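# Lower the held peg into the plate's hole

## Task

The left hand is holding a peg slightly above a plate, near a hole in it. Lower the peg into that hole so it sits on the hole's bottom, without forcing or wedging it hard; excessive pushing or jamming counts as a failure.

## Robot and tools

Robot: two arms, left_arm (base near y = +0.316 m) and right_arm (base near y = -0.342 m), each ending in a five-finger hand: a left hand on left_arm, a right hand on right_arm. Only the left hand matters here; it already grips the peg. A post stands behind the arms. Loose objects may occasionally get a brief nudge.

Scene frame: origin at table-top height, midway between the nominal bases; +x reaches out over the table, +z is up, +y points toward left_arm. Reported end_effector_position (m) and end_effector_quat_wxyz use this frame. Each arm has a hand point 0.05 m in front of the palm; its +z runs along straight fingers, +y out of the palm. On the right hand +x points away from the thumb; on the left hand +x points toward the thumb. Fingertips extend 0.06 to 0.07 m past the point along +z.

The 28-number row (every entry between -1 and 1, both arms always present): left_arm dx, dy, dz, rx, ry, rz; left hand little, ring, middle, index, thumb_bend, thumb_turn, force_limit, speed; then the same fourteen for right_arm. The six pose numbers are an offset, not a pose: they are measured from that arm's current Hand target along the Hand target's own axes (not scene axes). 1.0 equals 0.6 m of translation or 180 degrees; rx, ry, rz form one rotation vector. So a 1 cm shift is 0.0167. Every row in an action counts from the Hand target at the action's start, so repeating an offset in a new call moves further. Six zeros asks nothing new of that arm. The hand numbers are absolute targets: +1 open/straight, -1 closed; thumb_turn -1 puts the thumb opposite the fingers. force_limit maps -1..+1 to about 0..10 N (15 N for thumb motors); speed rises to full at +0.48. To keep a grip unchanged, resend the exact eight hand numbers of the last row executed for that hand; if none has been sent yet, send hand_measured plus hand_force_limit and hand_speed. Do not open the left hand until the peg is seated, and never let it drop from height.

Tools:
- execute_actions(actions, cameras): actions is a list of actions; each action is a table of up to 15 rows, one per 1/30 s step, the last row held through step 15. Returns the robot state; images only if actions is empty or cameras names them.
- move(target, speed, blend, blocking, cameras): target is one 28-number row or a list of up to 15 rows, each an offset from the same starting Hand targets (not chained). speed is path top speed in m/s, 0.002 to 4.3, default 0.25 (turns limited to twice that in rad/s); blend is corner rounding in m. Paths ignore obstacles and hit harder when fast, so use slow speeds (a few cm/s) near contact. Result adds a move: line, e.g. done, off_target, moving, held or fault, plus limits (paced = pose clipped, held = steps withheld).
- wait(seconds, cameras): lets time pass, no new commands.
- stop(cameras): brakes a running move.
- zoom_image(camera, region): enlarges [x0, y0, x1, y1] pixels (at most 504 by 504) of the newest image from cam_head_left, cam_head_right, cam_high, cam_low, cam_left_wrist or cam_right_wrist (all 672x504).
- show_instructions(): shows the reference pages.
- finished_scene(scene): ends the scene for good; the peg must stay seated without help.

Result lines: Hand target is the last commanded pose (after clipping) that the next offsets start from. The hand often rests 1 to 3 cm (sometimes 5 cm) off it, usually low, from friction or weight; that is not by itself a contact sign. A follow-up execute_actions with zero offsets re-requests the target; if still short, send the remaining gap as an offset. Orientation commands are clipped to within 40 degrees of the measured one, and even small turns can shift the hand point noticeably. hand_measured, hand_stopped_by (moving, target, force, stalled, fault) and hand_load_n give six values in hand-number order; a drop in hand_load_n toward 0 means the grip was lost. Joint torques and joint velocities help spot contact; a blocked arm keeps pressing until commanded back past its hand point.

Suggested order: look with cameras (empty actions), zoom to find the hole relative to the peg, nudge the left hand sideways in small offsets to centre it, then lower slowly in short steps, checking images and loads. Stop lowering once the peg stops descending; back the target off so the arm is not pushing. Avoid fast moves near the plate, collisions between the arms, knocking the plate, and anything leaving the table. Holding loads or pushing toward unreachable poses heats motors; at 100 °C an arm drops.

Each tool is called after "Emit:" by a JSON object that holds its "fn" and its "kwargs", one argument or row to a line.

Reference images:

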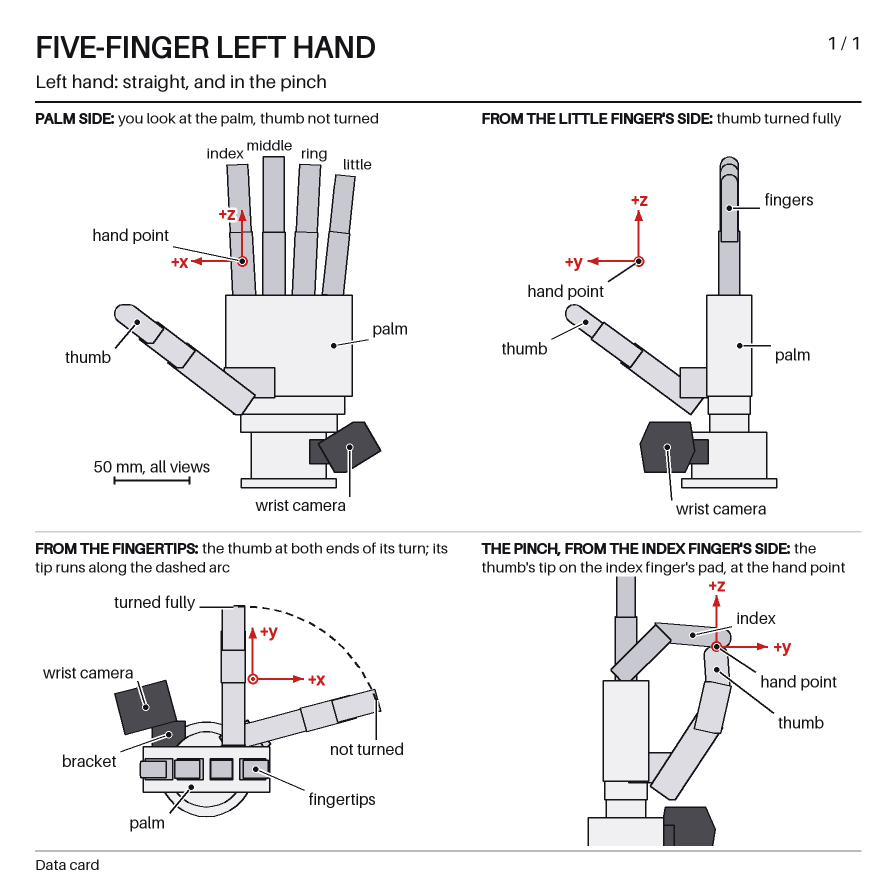

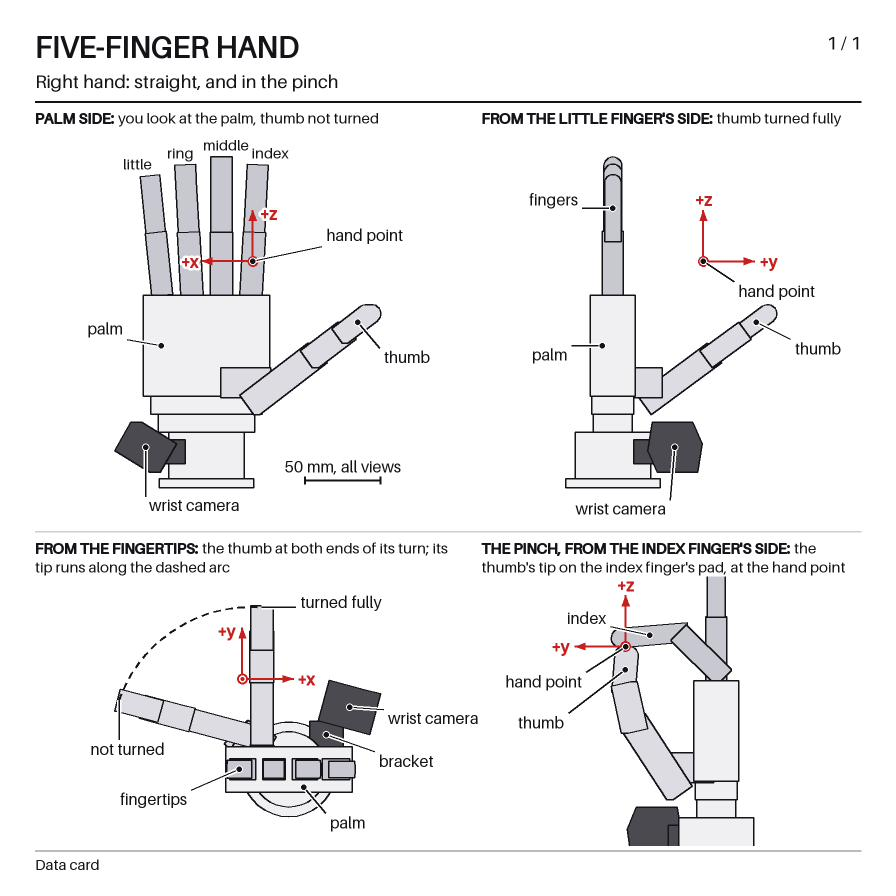

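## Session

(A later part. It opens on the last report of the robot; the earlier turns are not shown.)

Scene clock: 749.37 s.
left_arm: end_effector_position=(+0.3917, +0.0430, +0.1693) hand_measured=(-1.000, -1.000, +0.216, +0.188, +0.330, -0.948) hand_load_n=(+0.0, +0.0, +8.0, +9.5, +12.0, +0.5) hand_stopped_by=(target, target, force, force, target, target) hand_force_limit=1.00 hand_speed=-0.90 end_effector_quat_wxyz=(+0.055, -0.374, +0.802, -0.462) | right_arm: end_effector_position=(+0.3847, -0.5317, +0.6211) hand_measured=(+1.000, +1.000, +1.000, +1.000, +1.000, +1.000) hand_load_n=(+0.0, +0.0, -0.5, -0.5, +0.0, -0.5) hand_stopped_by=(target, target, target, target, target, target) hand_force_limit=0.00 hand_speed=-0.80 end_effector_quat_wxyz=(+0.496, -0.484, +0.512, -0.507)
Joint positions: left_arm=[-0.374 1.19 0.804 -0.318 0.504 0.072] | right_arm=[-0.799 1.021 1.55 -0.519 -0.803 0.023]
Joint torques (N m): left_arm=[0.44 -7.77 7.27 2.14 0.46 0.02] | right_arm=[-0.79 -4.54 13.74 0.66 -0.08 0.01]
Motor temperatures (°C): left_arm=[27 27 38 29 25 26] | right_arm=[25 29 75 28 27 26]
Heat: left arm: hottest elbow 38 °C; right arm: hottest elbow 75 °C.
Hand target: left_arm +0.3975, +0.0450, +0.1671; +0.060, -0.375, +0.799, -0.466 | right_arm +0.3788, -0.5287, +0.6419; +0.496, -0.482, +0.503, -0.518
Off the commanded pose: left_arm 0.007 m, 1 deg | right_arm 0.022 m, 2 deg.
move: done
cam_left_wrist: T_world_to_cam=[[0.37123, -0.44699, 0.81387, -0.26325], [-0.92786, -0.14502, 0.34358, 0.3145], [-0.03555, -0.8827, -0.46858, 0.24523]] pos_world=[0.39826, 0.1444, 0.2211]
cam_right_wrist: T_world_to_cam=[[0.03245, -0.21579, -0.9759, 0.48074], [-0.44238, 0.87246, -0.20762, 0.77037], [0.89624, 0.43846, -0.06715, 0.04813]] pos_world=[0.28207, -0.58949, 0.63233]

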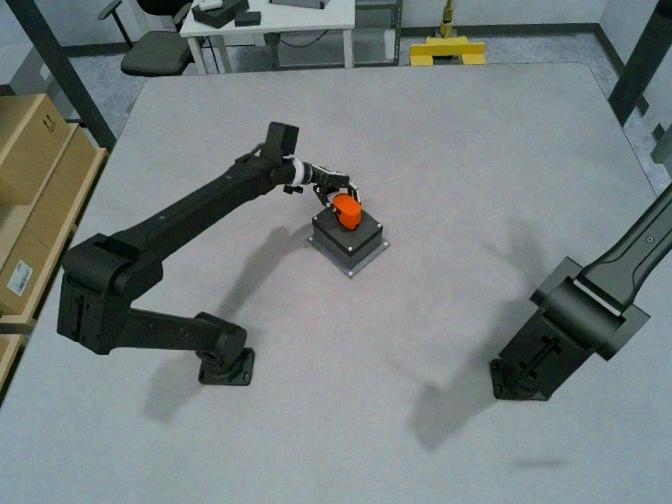

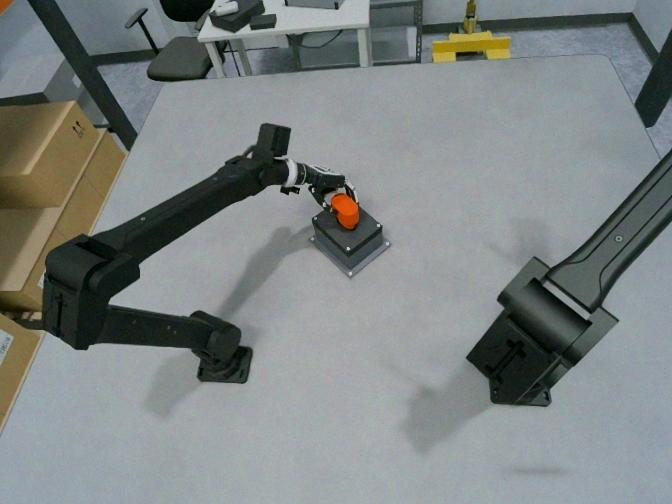

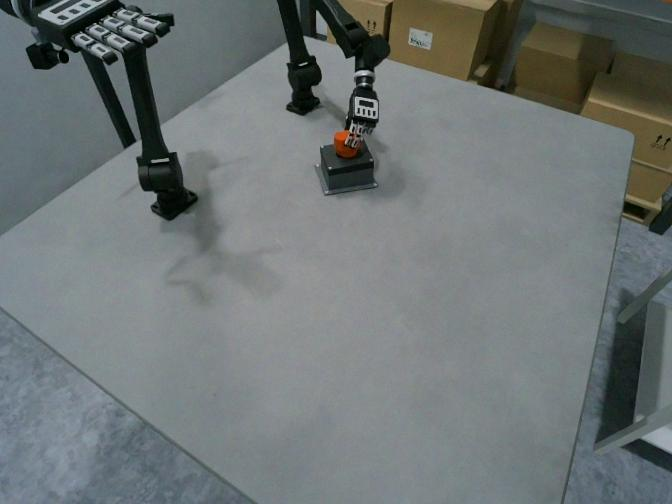

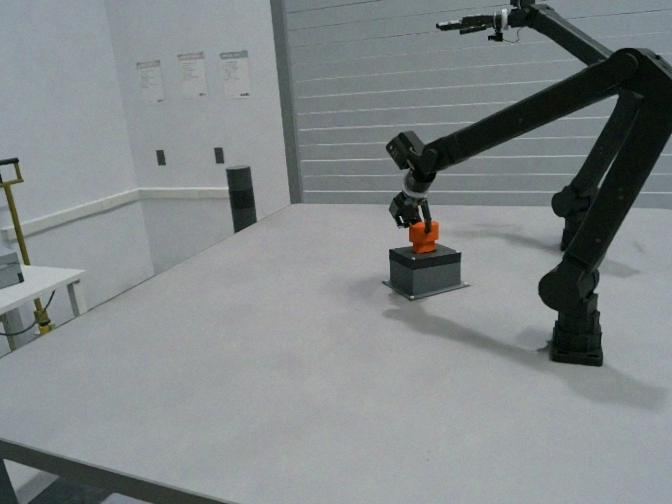

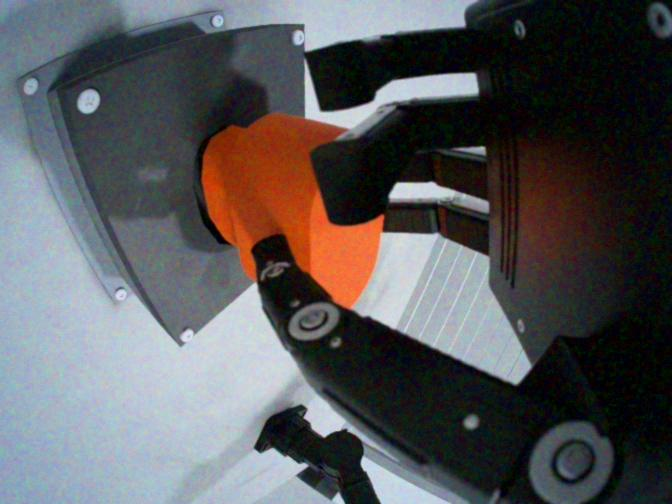

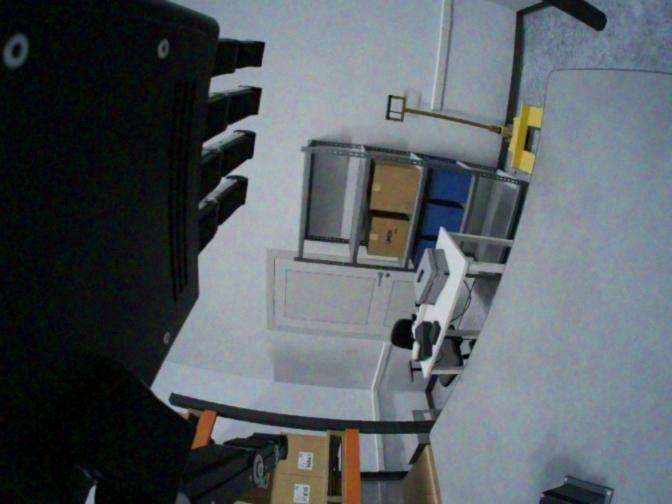

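Emit:
{"fn": "zoom_image", "kwargs": {
  "camera": "cam_left_wrist",
  "region": [185, 110, 245, 170]
}}

Emit:
{"fn": "zoom_image", "kwargs": {
  "camera": "cam_left_wrist",
  "region": [185, 160, 245, 220]
}}

Emit:
{"fn": "zoom_image", "kwargs": {
  "camera": "cam_left_wrist",
  "region": [190, 205, 250, 265]
}}

Scaled by 8.400 from the camera's image (finer frame: 960x720).

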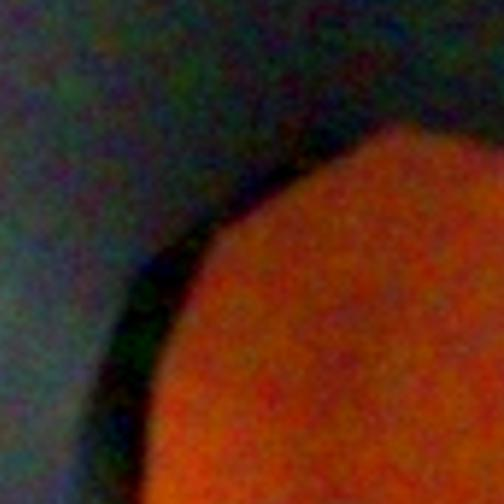

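Scaled by 8.400 from the camera's image (finer frame: 960x720).

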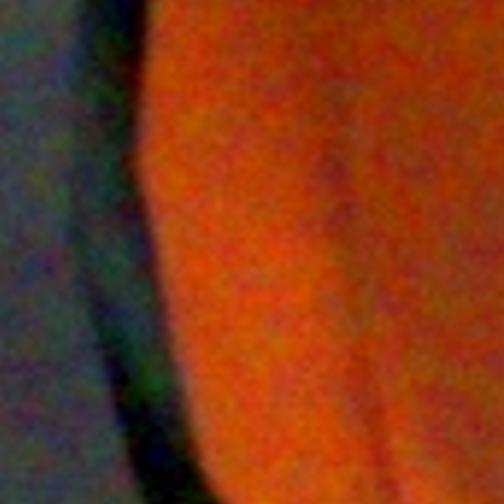

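Scaled by 8.400 from the camera's image (finer frame: 960x720).

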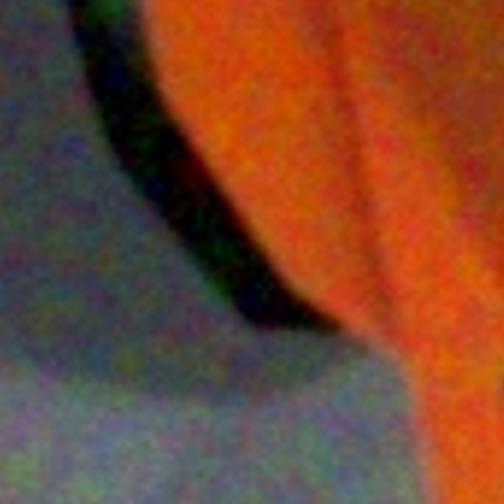

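Emit:
{"fn": "move", "kwargs": {
  "target": [
    [0.0322,-0.0602,-0.0257,0,0,0,-1.0,-1.0,0.216,0.188,0.324,-0.948,1.0,-0.9,0,0,0,0,0,0,1,1,1,1,1,1,0.0,-0.8],
    [0.005,-0.0157,-0.0145,0,0,0,-1.0,-1.0,0.216,0.188,0.324,-0.948,1.0,-0.9,0,0,0,0,0,0,1,1,1,1,1,1,0.0,-0.8]
  ],
  "speed": [0.06, 0.04],
  "cameras": ["all"]
}}

Emit:
{"fn": "zoom_image", "kwargs": {
  "camera": "cam_low",
  "region": [405, 218, 441, 260]
}}

Emit:
{"fn": "zoom_image", "kwargs": {
  "camera": "cam_head_left",
  "region": [330, 193, 366, 235]
}}

Emit:
{"fn": "zoom_image", "kwargs": {
  "camera": "cam_head_right",
  "region": [328, 193, 364, 235]
}}

Emit:
{"fn": "zoom_image", "kwargs": {
  "camera": "cam_high",
  "region": [330, 125, 366, 165]
}}

Emit:
{"fn": "zoom_image", "kwargs": {
  "camera": "cam_left_wrist",
  "region": [185, 110, 245, 180]
}}

Emit:
{"fn": "zoom_image", "kwargs": {
  "camera": "cam_left_wrist",
  "region": [185, 180, 245, 250]
}}

Scene clock: 820.00 s.
left_arm: end_effector_position=(+0.3903, +0.0448, +0.1753) hand_measured=(-1.000, -1.000, +0.216, +0.188, +0.330, -0.948) hand_load_n=(+0.0, +0.0, +8.0, +9.5, +12.5, +0.0) hand_stopped_by=(target, target, force, force, target, target) hand_force_limit=1.00 hand_speed=-0.90 end_effector_quat_wxyz=(+0.051, -0.378, +0.804, -0.456) | right_arm: end_effector_position=(+0.3847, -0.5317, +0.6211) hand_measured=(+1.000, +1.000, +1.000, +1.000, +1.000, +1.000) hand_load_n=(+0.0, +0.0, +0.0, +0.0, +0.0, +0.0) hand_stopped_by=(target, target, target, target, target, target) hand_force_limit=0.00 hand_speed=-0.80 end_effector_quat_wxyz=(+0.496, -0.484, +0.512, -0.507)
Joint positions: left_arm=[-0.372 1.184 0.824 -0.362 0.504 0.073] | right_arm=[-0.799 1.021 1.55 -0.519 -0.803 0.023]
Joint torques (N m): left_arm=[0.44 -9 7.28 2.43 0.58 -0.03] | right_arm=[-0.73 -4.54 13.74 0.66 -0.08 0.01]
Motor temperatures (°C): left_arm=[27 27 37 29 25 26] | right_arm=[25 29 75 28 27 26]
Heat: left arm: hottest elbow 37 °C; right arm: hottest elbow 75 °C.
Hand target: left_arm +0.3967, +0.0464, +0.1803; +0.060, -0.375, +0.799, -0.466 | right_arm +0.3788, -0.5287, +0.6419; +0.496, -0.482, +0.503, -0.518
Off the commanded pose: left_arm 0.008 m, 2 deg | right_arm 0.022 m, 2 deg.
move: done
cam_left_wrist: T_world_to_cam=[[0.3848, -0.45295, 0.80422, -0.27016], [-0.92205, -0.14922, 0.35714, 0.30686], [-0.04176, -0.87896, -0.47506, 0.253]] pos_world=[0.39746, 0.1458, 0.22787]
cam_right_wrist: T_world_to_cam=[[0.03245, -0.21579, -0.9759, 0.48074], [-0.44238, 0.87246, -0.20762, 0.77037], [0.89624, 0.43846, -0.06715, 0.04813]] pos_world=[0.28207, -0.58949, 0.63233]

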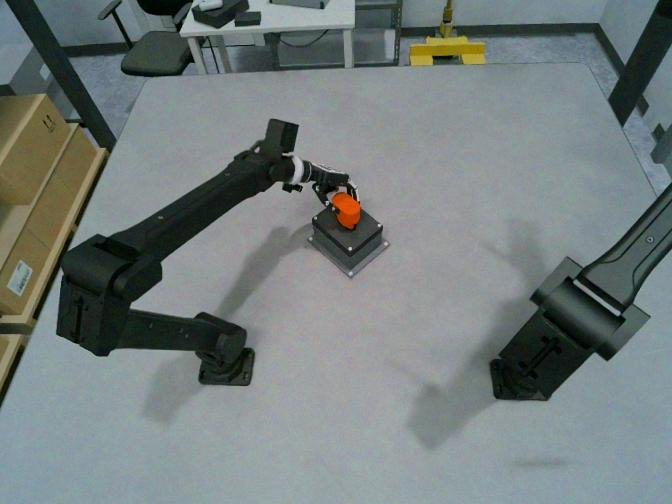

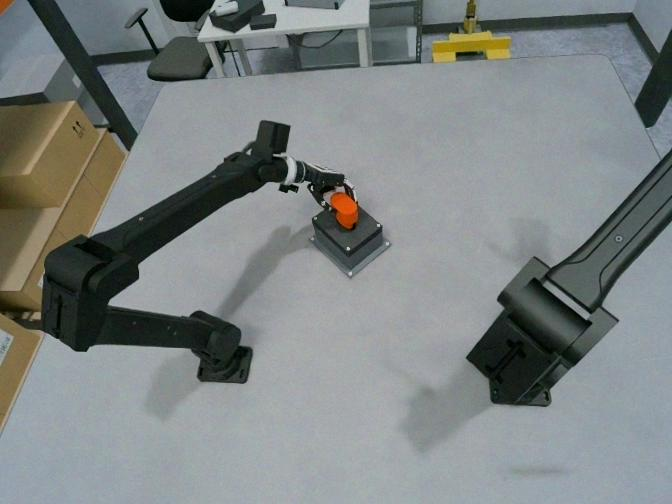

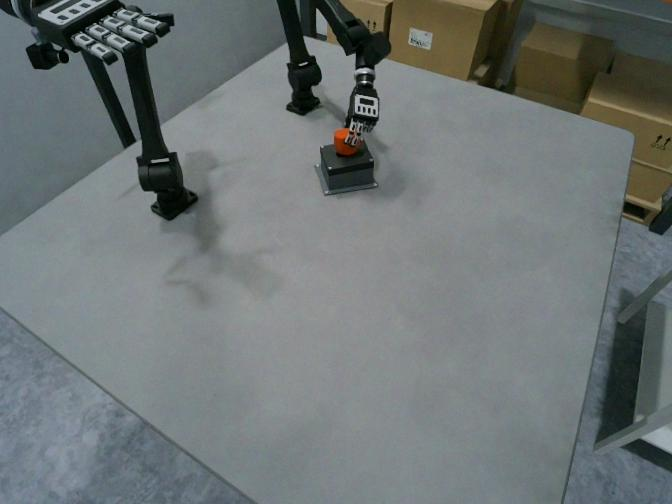

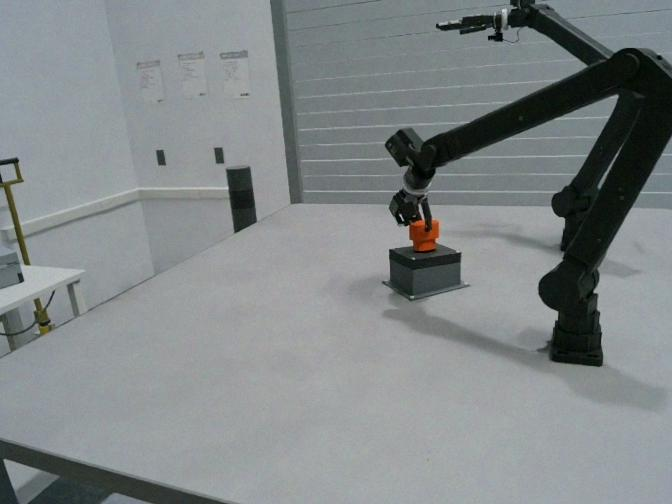

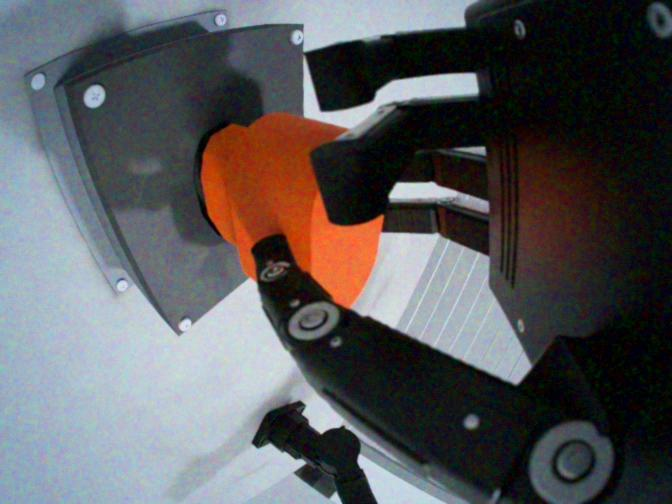

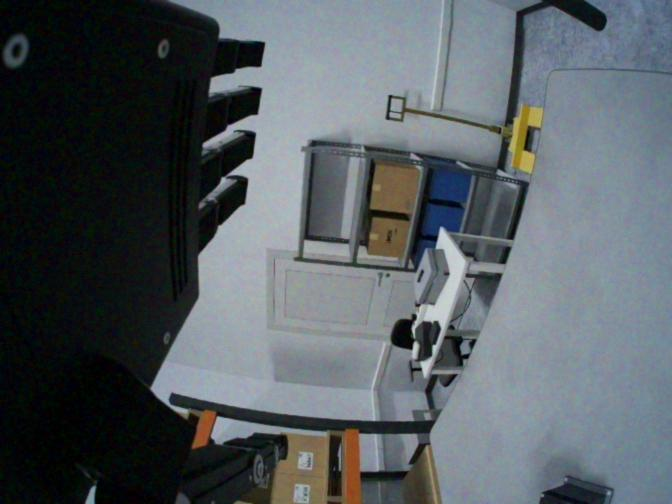

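Scaled by 12.000 from the camera's image (finer frame: 960x720).

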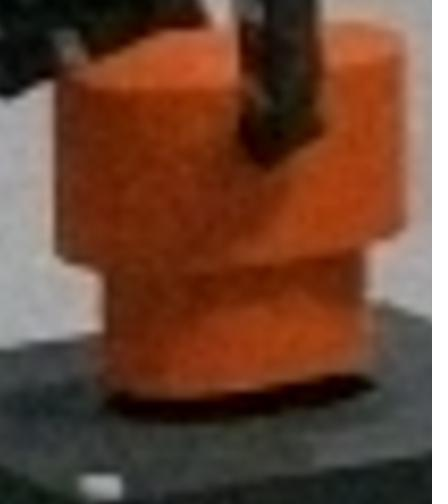

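Scaled by 12.000 from the camera's image (finer frame: 960x720).

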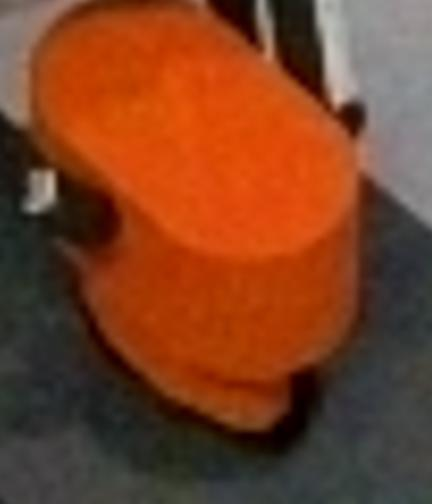

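Scaled by 12.000 from the camera's image (finer frame: 960x720).

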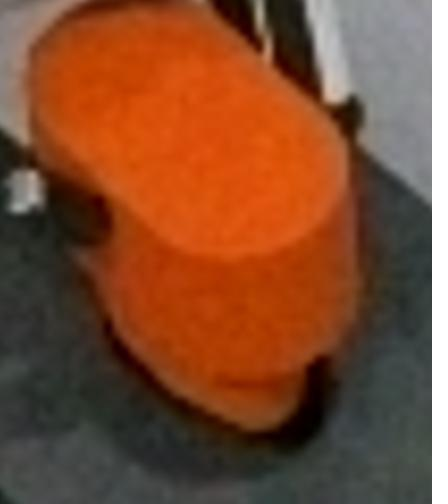

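Scaled by 12.600 from the camera's image (finer frame: 960x720).

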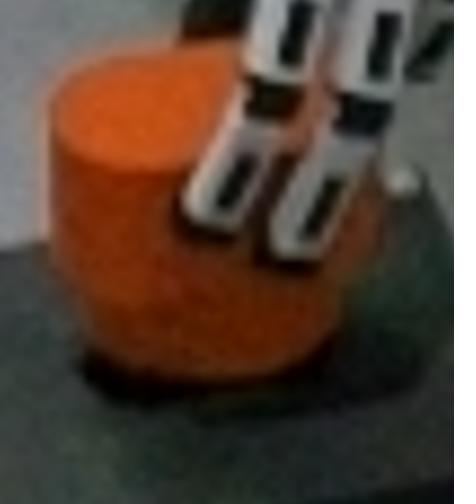

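Scaled by 7.200 from the camera's image (finer frame: 960x720).

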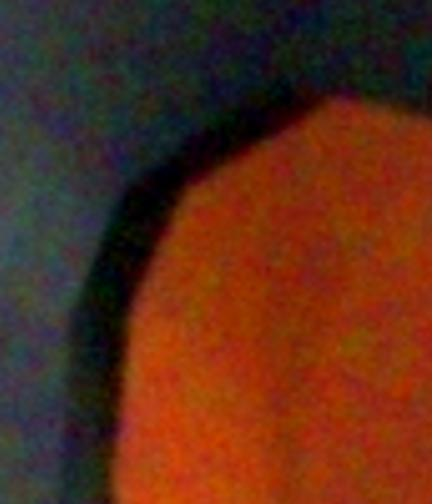

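Scaled by 7.200 from the camera's image (finer frame: 960x720).

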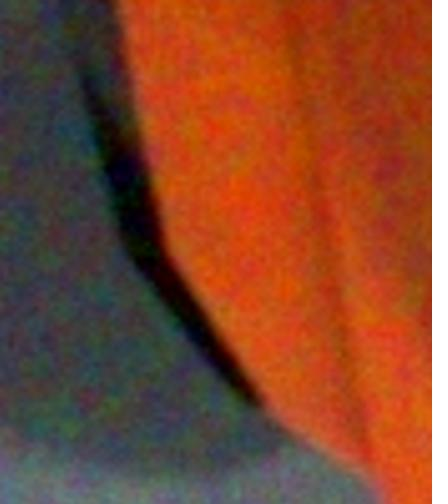

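Emit:
{"fn": "zoom_image", "kwargs": {
  "camera": "cam_head_left",
  "region": [330, 188, 364, 222]
}}

Emit:
{"fn": "zoom_image", "kwargs": {
  "camera": "cam_head_right",
  "region": [328, 188, 362, 222]
}}

Scaled by 14.824 from the camera's image (finer frame: 960x720).

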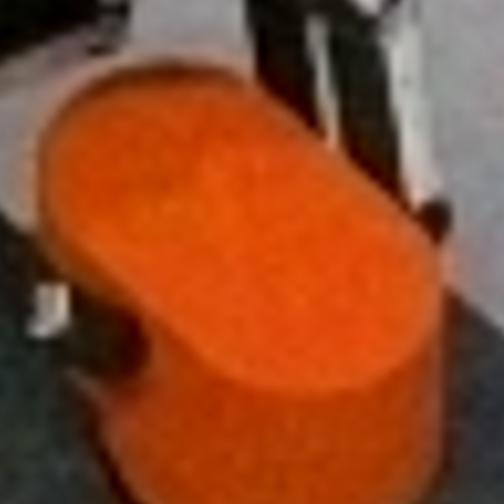

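Scaled by 14.824 from the camera's image (finer frame: 960x720).

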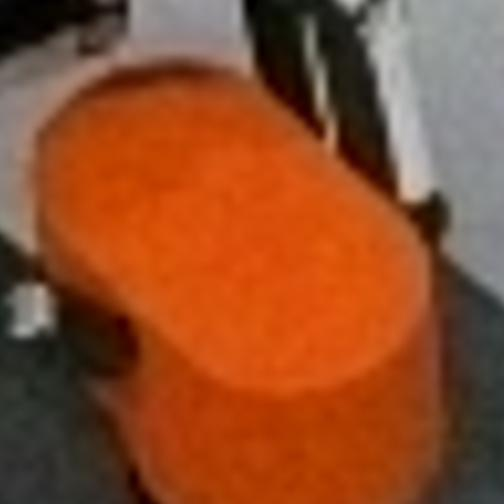

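Emit:
{"fn": "move", "kwargs": {
  "target": [
    [0.0267,-0.0443,-0.0147,0.0028,-0.0088,-0.0062,-1.0,-1.0,0.216,0.188,0.324,-0.948,1.0,-0.9,0,0,0,0,0,0,1,1,1,1,1,1,0.0,-0.8],
    [0.0032,0,0.0015,0.0028,-0.0088,-0.0062,-1.0,-1.0,0.216,0.188,0.324,-0.948,1.0,-0.9,0,0,0,0,0,0,1,1,1,1,1,1,0.0,-0.8],
    [-0.0007,0.0118,0.0098,0.0028,-0.0088,-0.0062,-1.0,-1.0,0.216,0.188,0.324,-0.948,1.0,-0.9,0,0,0,0,0,0,1,1,1,1,1,1,0.0,-0.8]
  ],
  "speed": [0.06, 0.04, 0.015],
  "cameras": ["all"]
}}

Emit:
{"fn": "zoom_image", "kwargs": {
  "camera": "cam_low",
  "region": [405, 218, 441, 260]
}}

Emit:
{"fn": "zoom_image", "kwargs": {
  "camera": "cam_head_left",
  "region": [330, 193, 366, 235]
}}

Emit:
{"fn": "zoom_image", "kwargs": {
  "camera": "cam_head_right",
  "region": [328, 193, 364, 235]
}}

Emit:
{"fn": "zoom_image", "kwargs": {
  "camera": "cam_high",
  "region": [330, 125, 366, 165]
}}

Emit:
{"fn": "zoom_image", "kwargs": {
  "camera": "cam_left_wrist",
  "region": [185, 110, 245, 180]
}}

Emit:
{"fn": "zoom_image", "kwargs": {
  "camera": "cam_left_wrist",
  "region": [185, 180, 245, 250]
}}

Scene clock: 861.57 s.
left_arm: end_effector_position=(+0.3882, +0.0432, +0.1685) hand_measured=(-1.000, -1.000, +0.216, +0.188, +0.330, -0.948) hand_load_n=(+0.0, +0.0, +8.0, +9.5, +12.5, +0.0) hand_stopped_by=(target, target, force, force, target, target) hand_force_limit=1.00 hand_speed=-0.90 end_effector_quat_wxyz=(+0.061, -0.391, +0.797, -0.456) | right_arm: end_effector_position=(+0.3847, -0.5317, +0.6211) hand_measured=(+1.000, +1.000, +1.000, +1.000, +1.000, +1.000) hand_load_n=(+0.0, -0.5, +0.0, -0.5, +0.0, +0.0) hand_stopped_by=(target, target, target, target, target, target) hand_force_limit=0.00 hand_speed=-0.80 end_effector_quat_wxyz=(+0.496, -0.484, +0.512, -0.507)
Joint positions: left_arm=[-0.387 1.173 0.792 -0.32 0.466 0.038] | right_arm=[-0.799 1.021 1.55 -0.519 -0.803 0.023]
Joint torques (N m): left_arm=[0.5 -8.94 7.27 2.19 0.53 0] | right_arm=[-0.73 -4.54 13.74 0.66 -0.07 0.01]
Motor temperatures (°C): left_arm=[27 27 39 29 25 26] | right_arm=[25 29 76 27 26 26]
Heat: left arm: hottest elbow 39 °C; right arm: hottest elbow 76 °C.
Hand target: left_arm +0.3957, +0.0447, +0.1711; +0.068, -0.389, +0.792, -0.465 | right_arm +0.3788, -0.5287, +0.6419; +0.496, -0.482, +0.503, -0.518
Off the commanded pose: left_arm 0.008 m, 1 deg | right_arm 0.022 m, 2 deg.
move: done
cam_left_wrist: T_world_to_cam=[[0.39561, -0.43889, 0.80676, -0.26984], [-0.91837, -0.18017, 0.35233, 0.30791], [-0.00928, -0.88029, -0.47434, 0.23562]] pos_world=[0.39171, 0.14446, 0.22098]
cam_right_wrist: T_world_to_cam=[[0.03245, -0.21579, -0.9759, 0.48074], [-0.44238, 0.87246, -0.20762, 0.77037], [0.89624, 0.43846, -0.06715, 0.04813]] pos_world=[0.28207, -0.58949, 0.63233]

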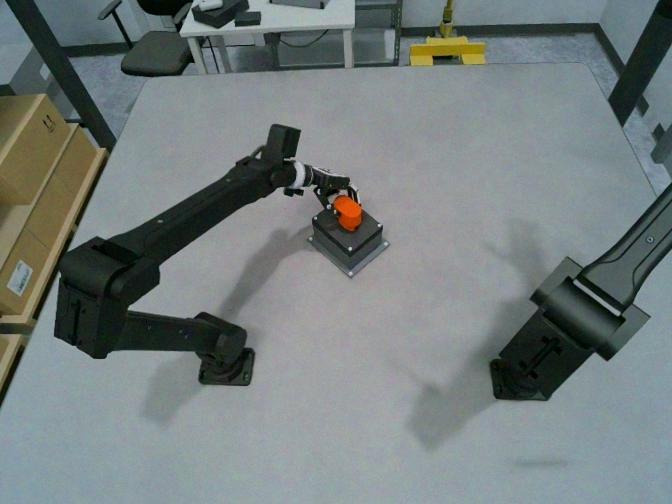

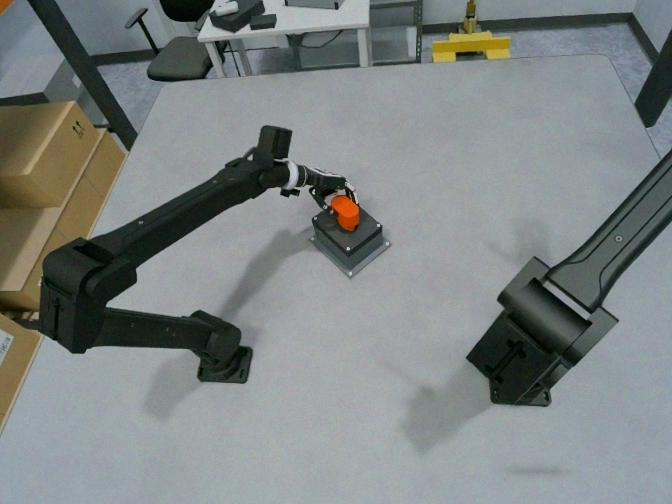

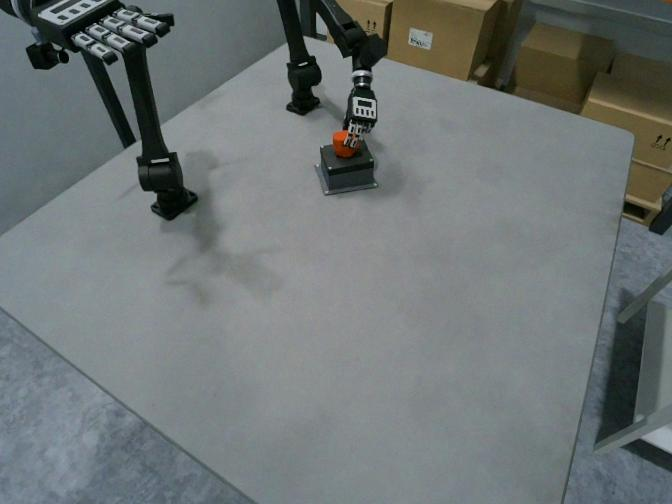

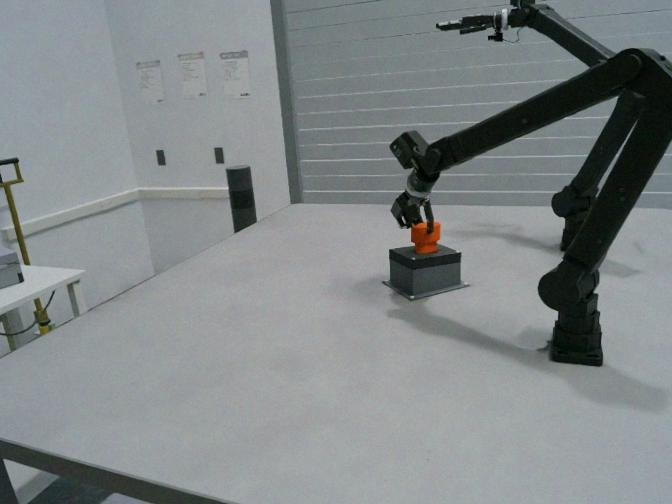

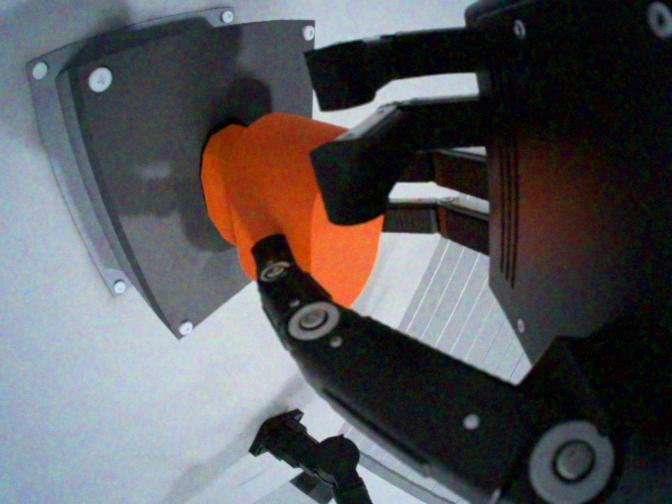

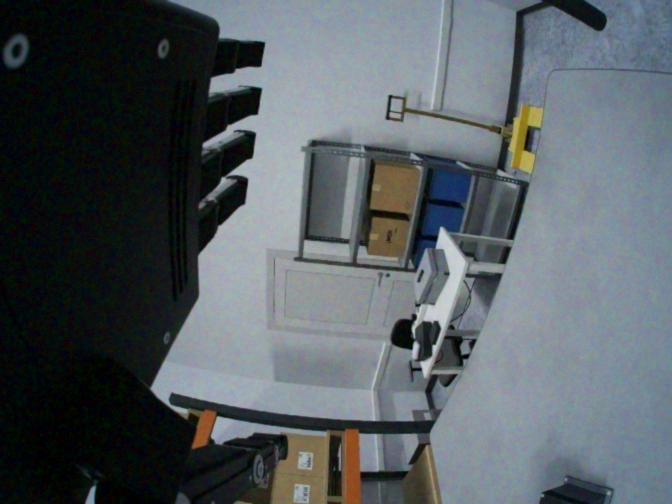

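Scaled by 12.000 from the camera's image (finer frame: 960x720).

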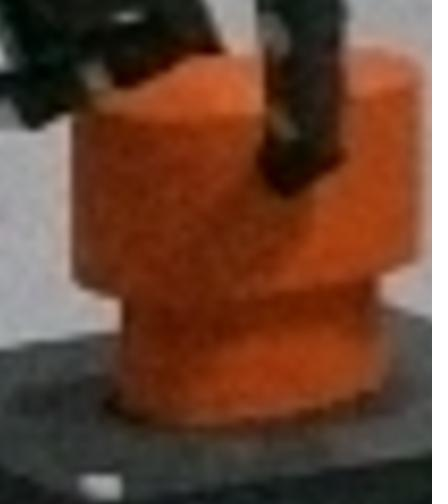

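Scaled by 12.000 from the camera's image (finer frame: 960x720).

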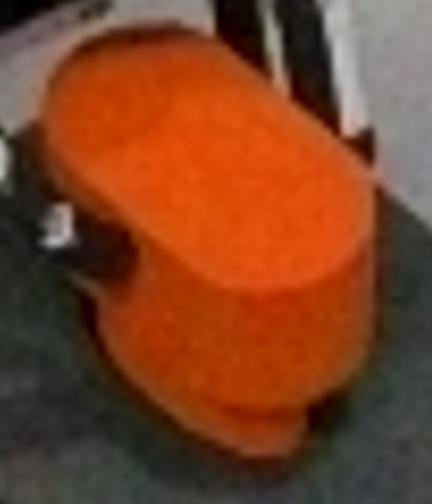

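Scaled by 12.000 from the camera's image (finer frame: 960x720).

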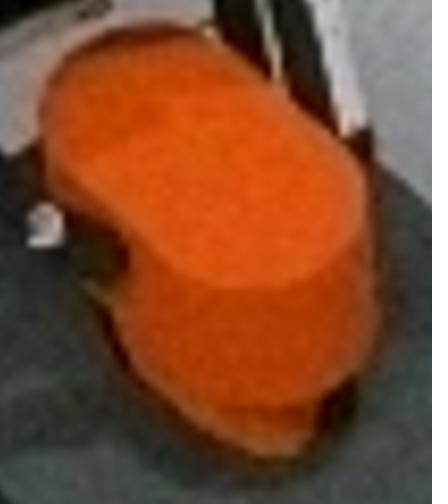

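Scaled by 12.600 from the camera's image (finer frame: 960x720).

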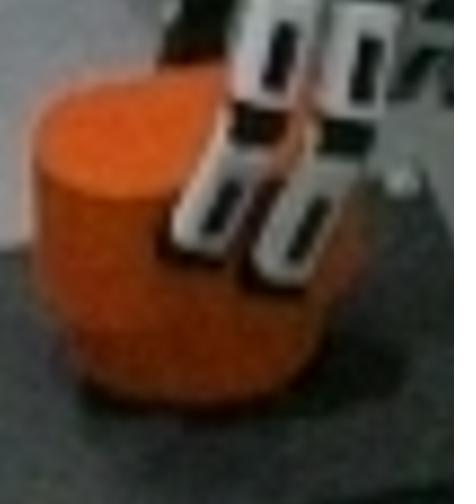

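Scaled by 7.200 from the camera's image (finer frame: 960x720).

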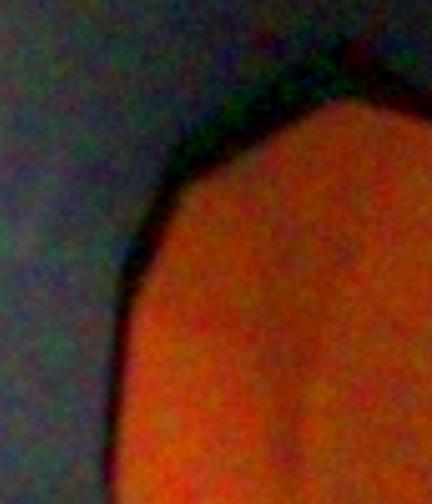

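Scaled by 7.200 from the camera's image (finer frame: 960x720).

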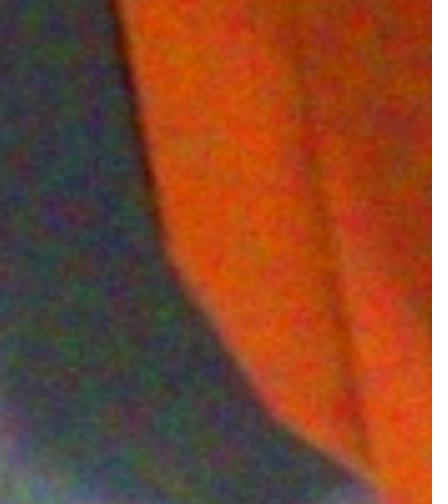

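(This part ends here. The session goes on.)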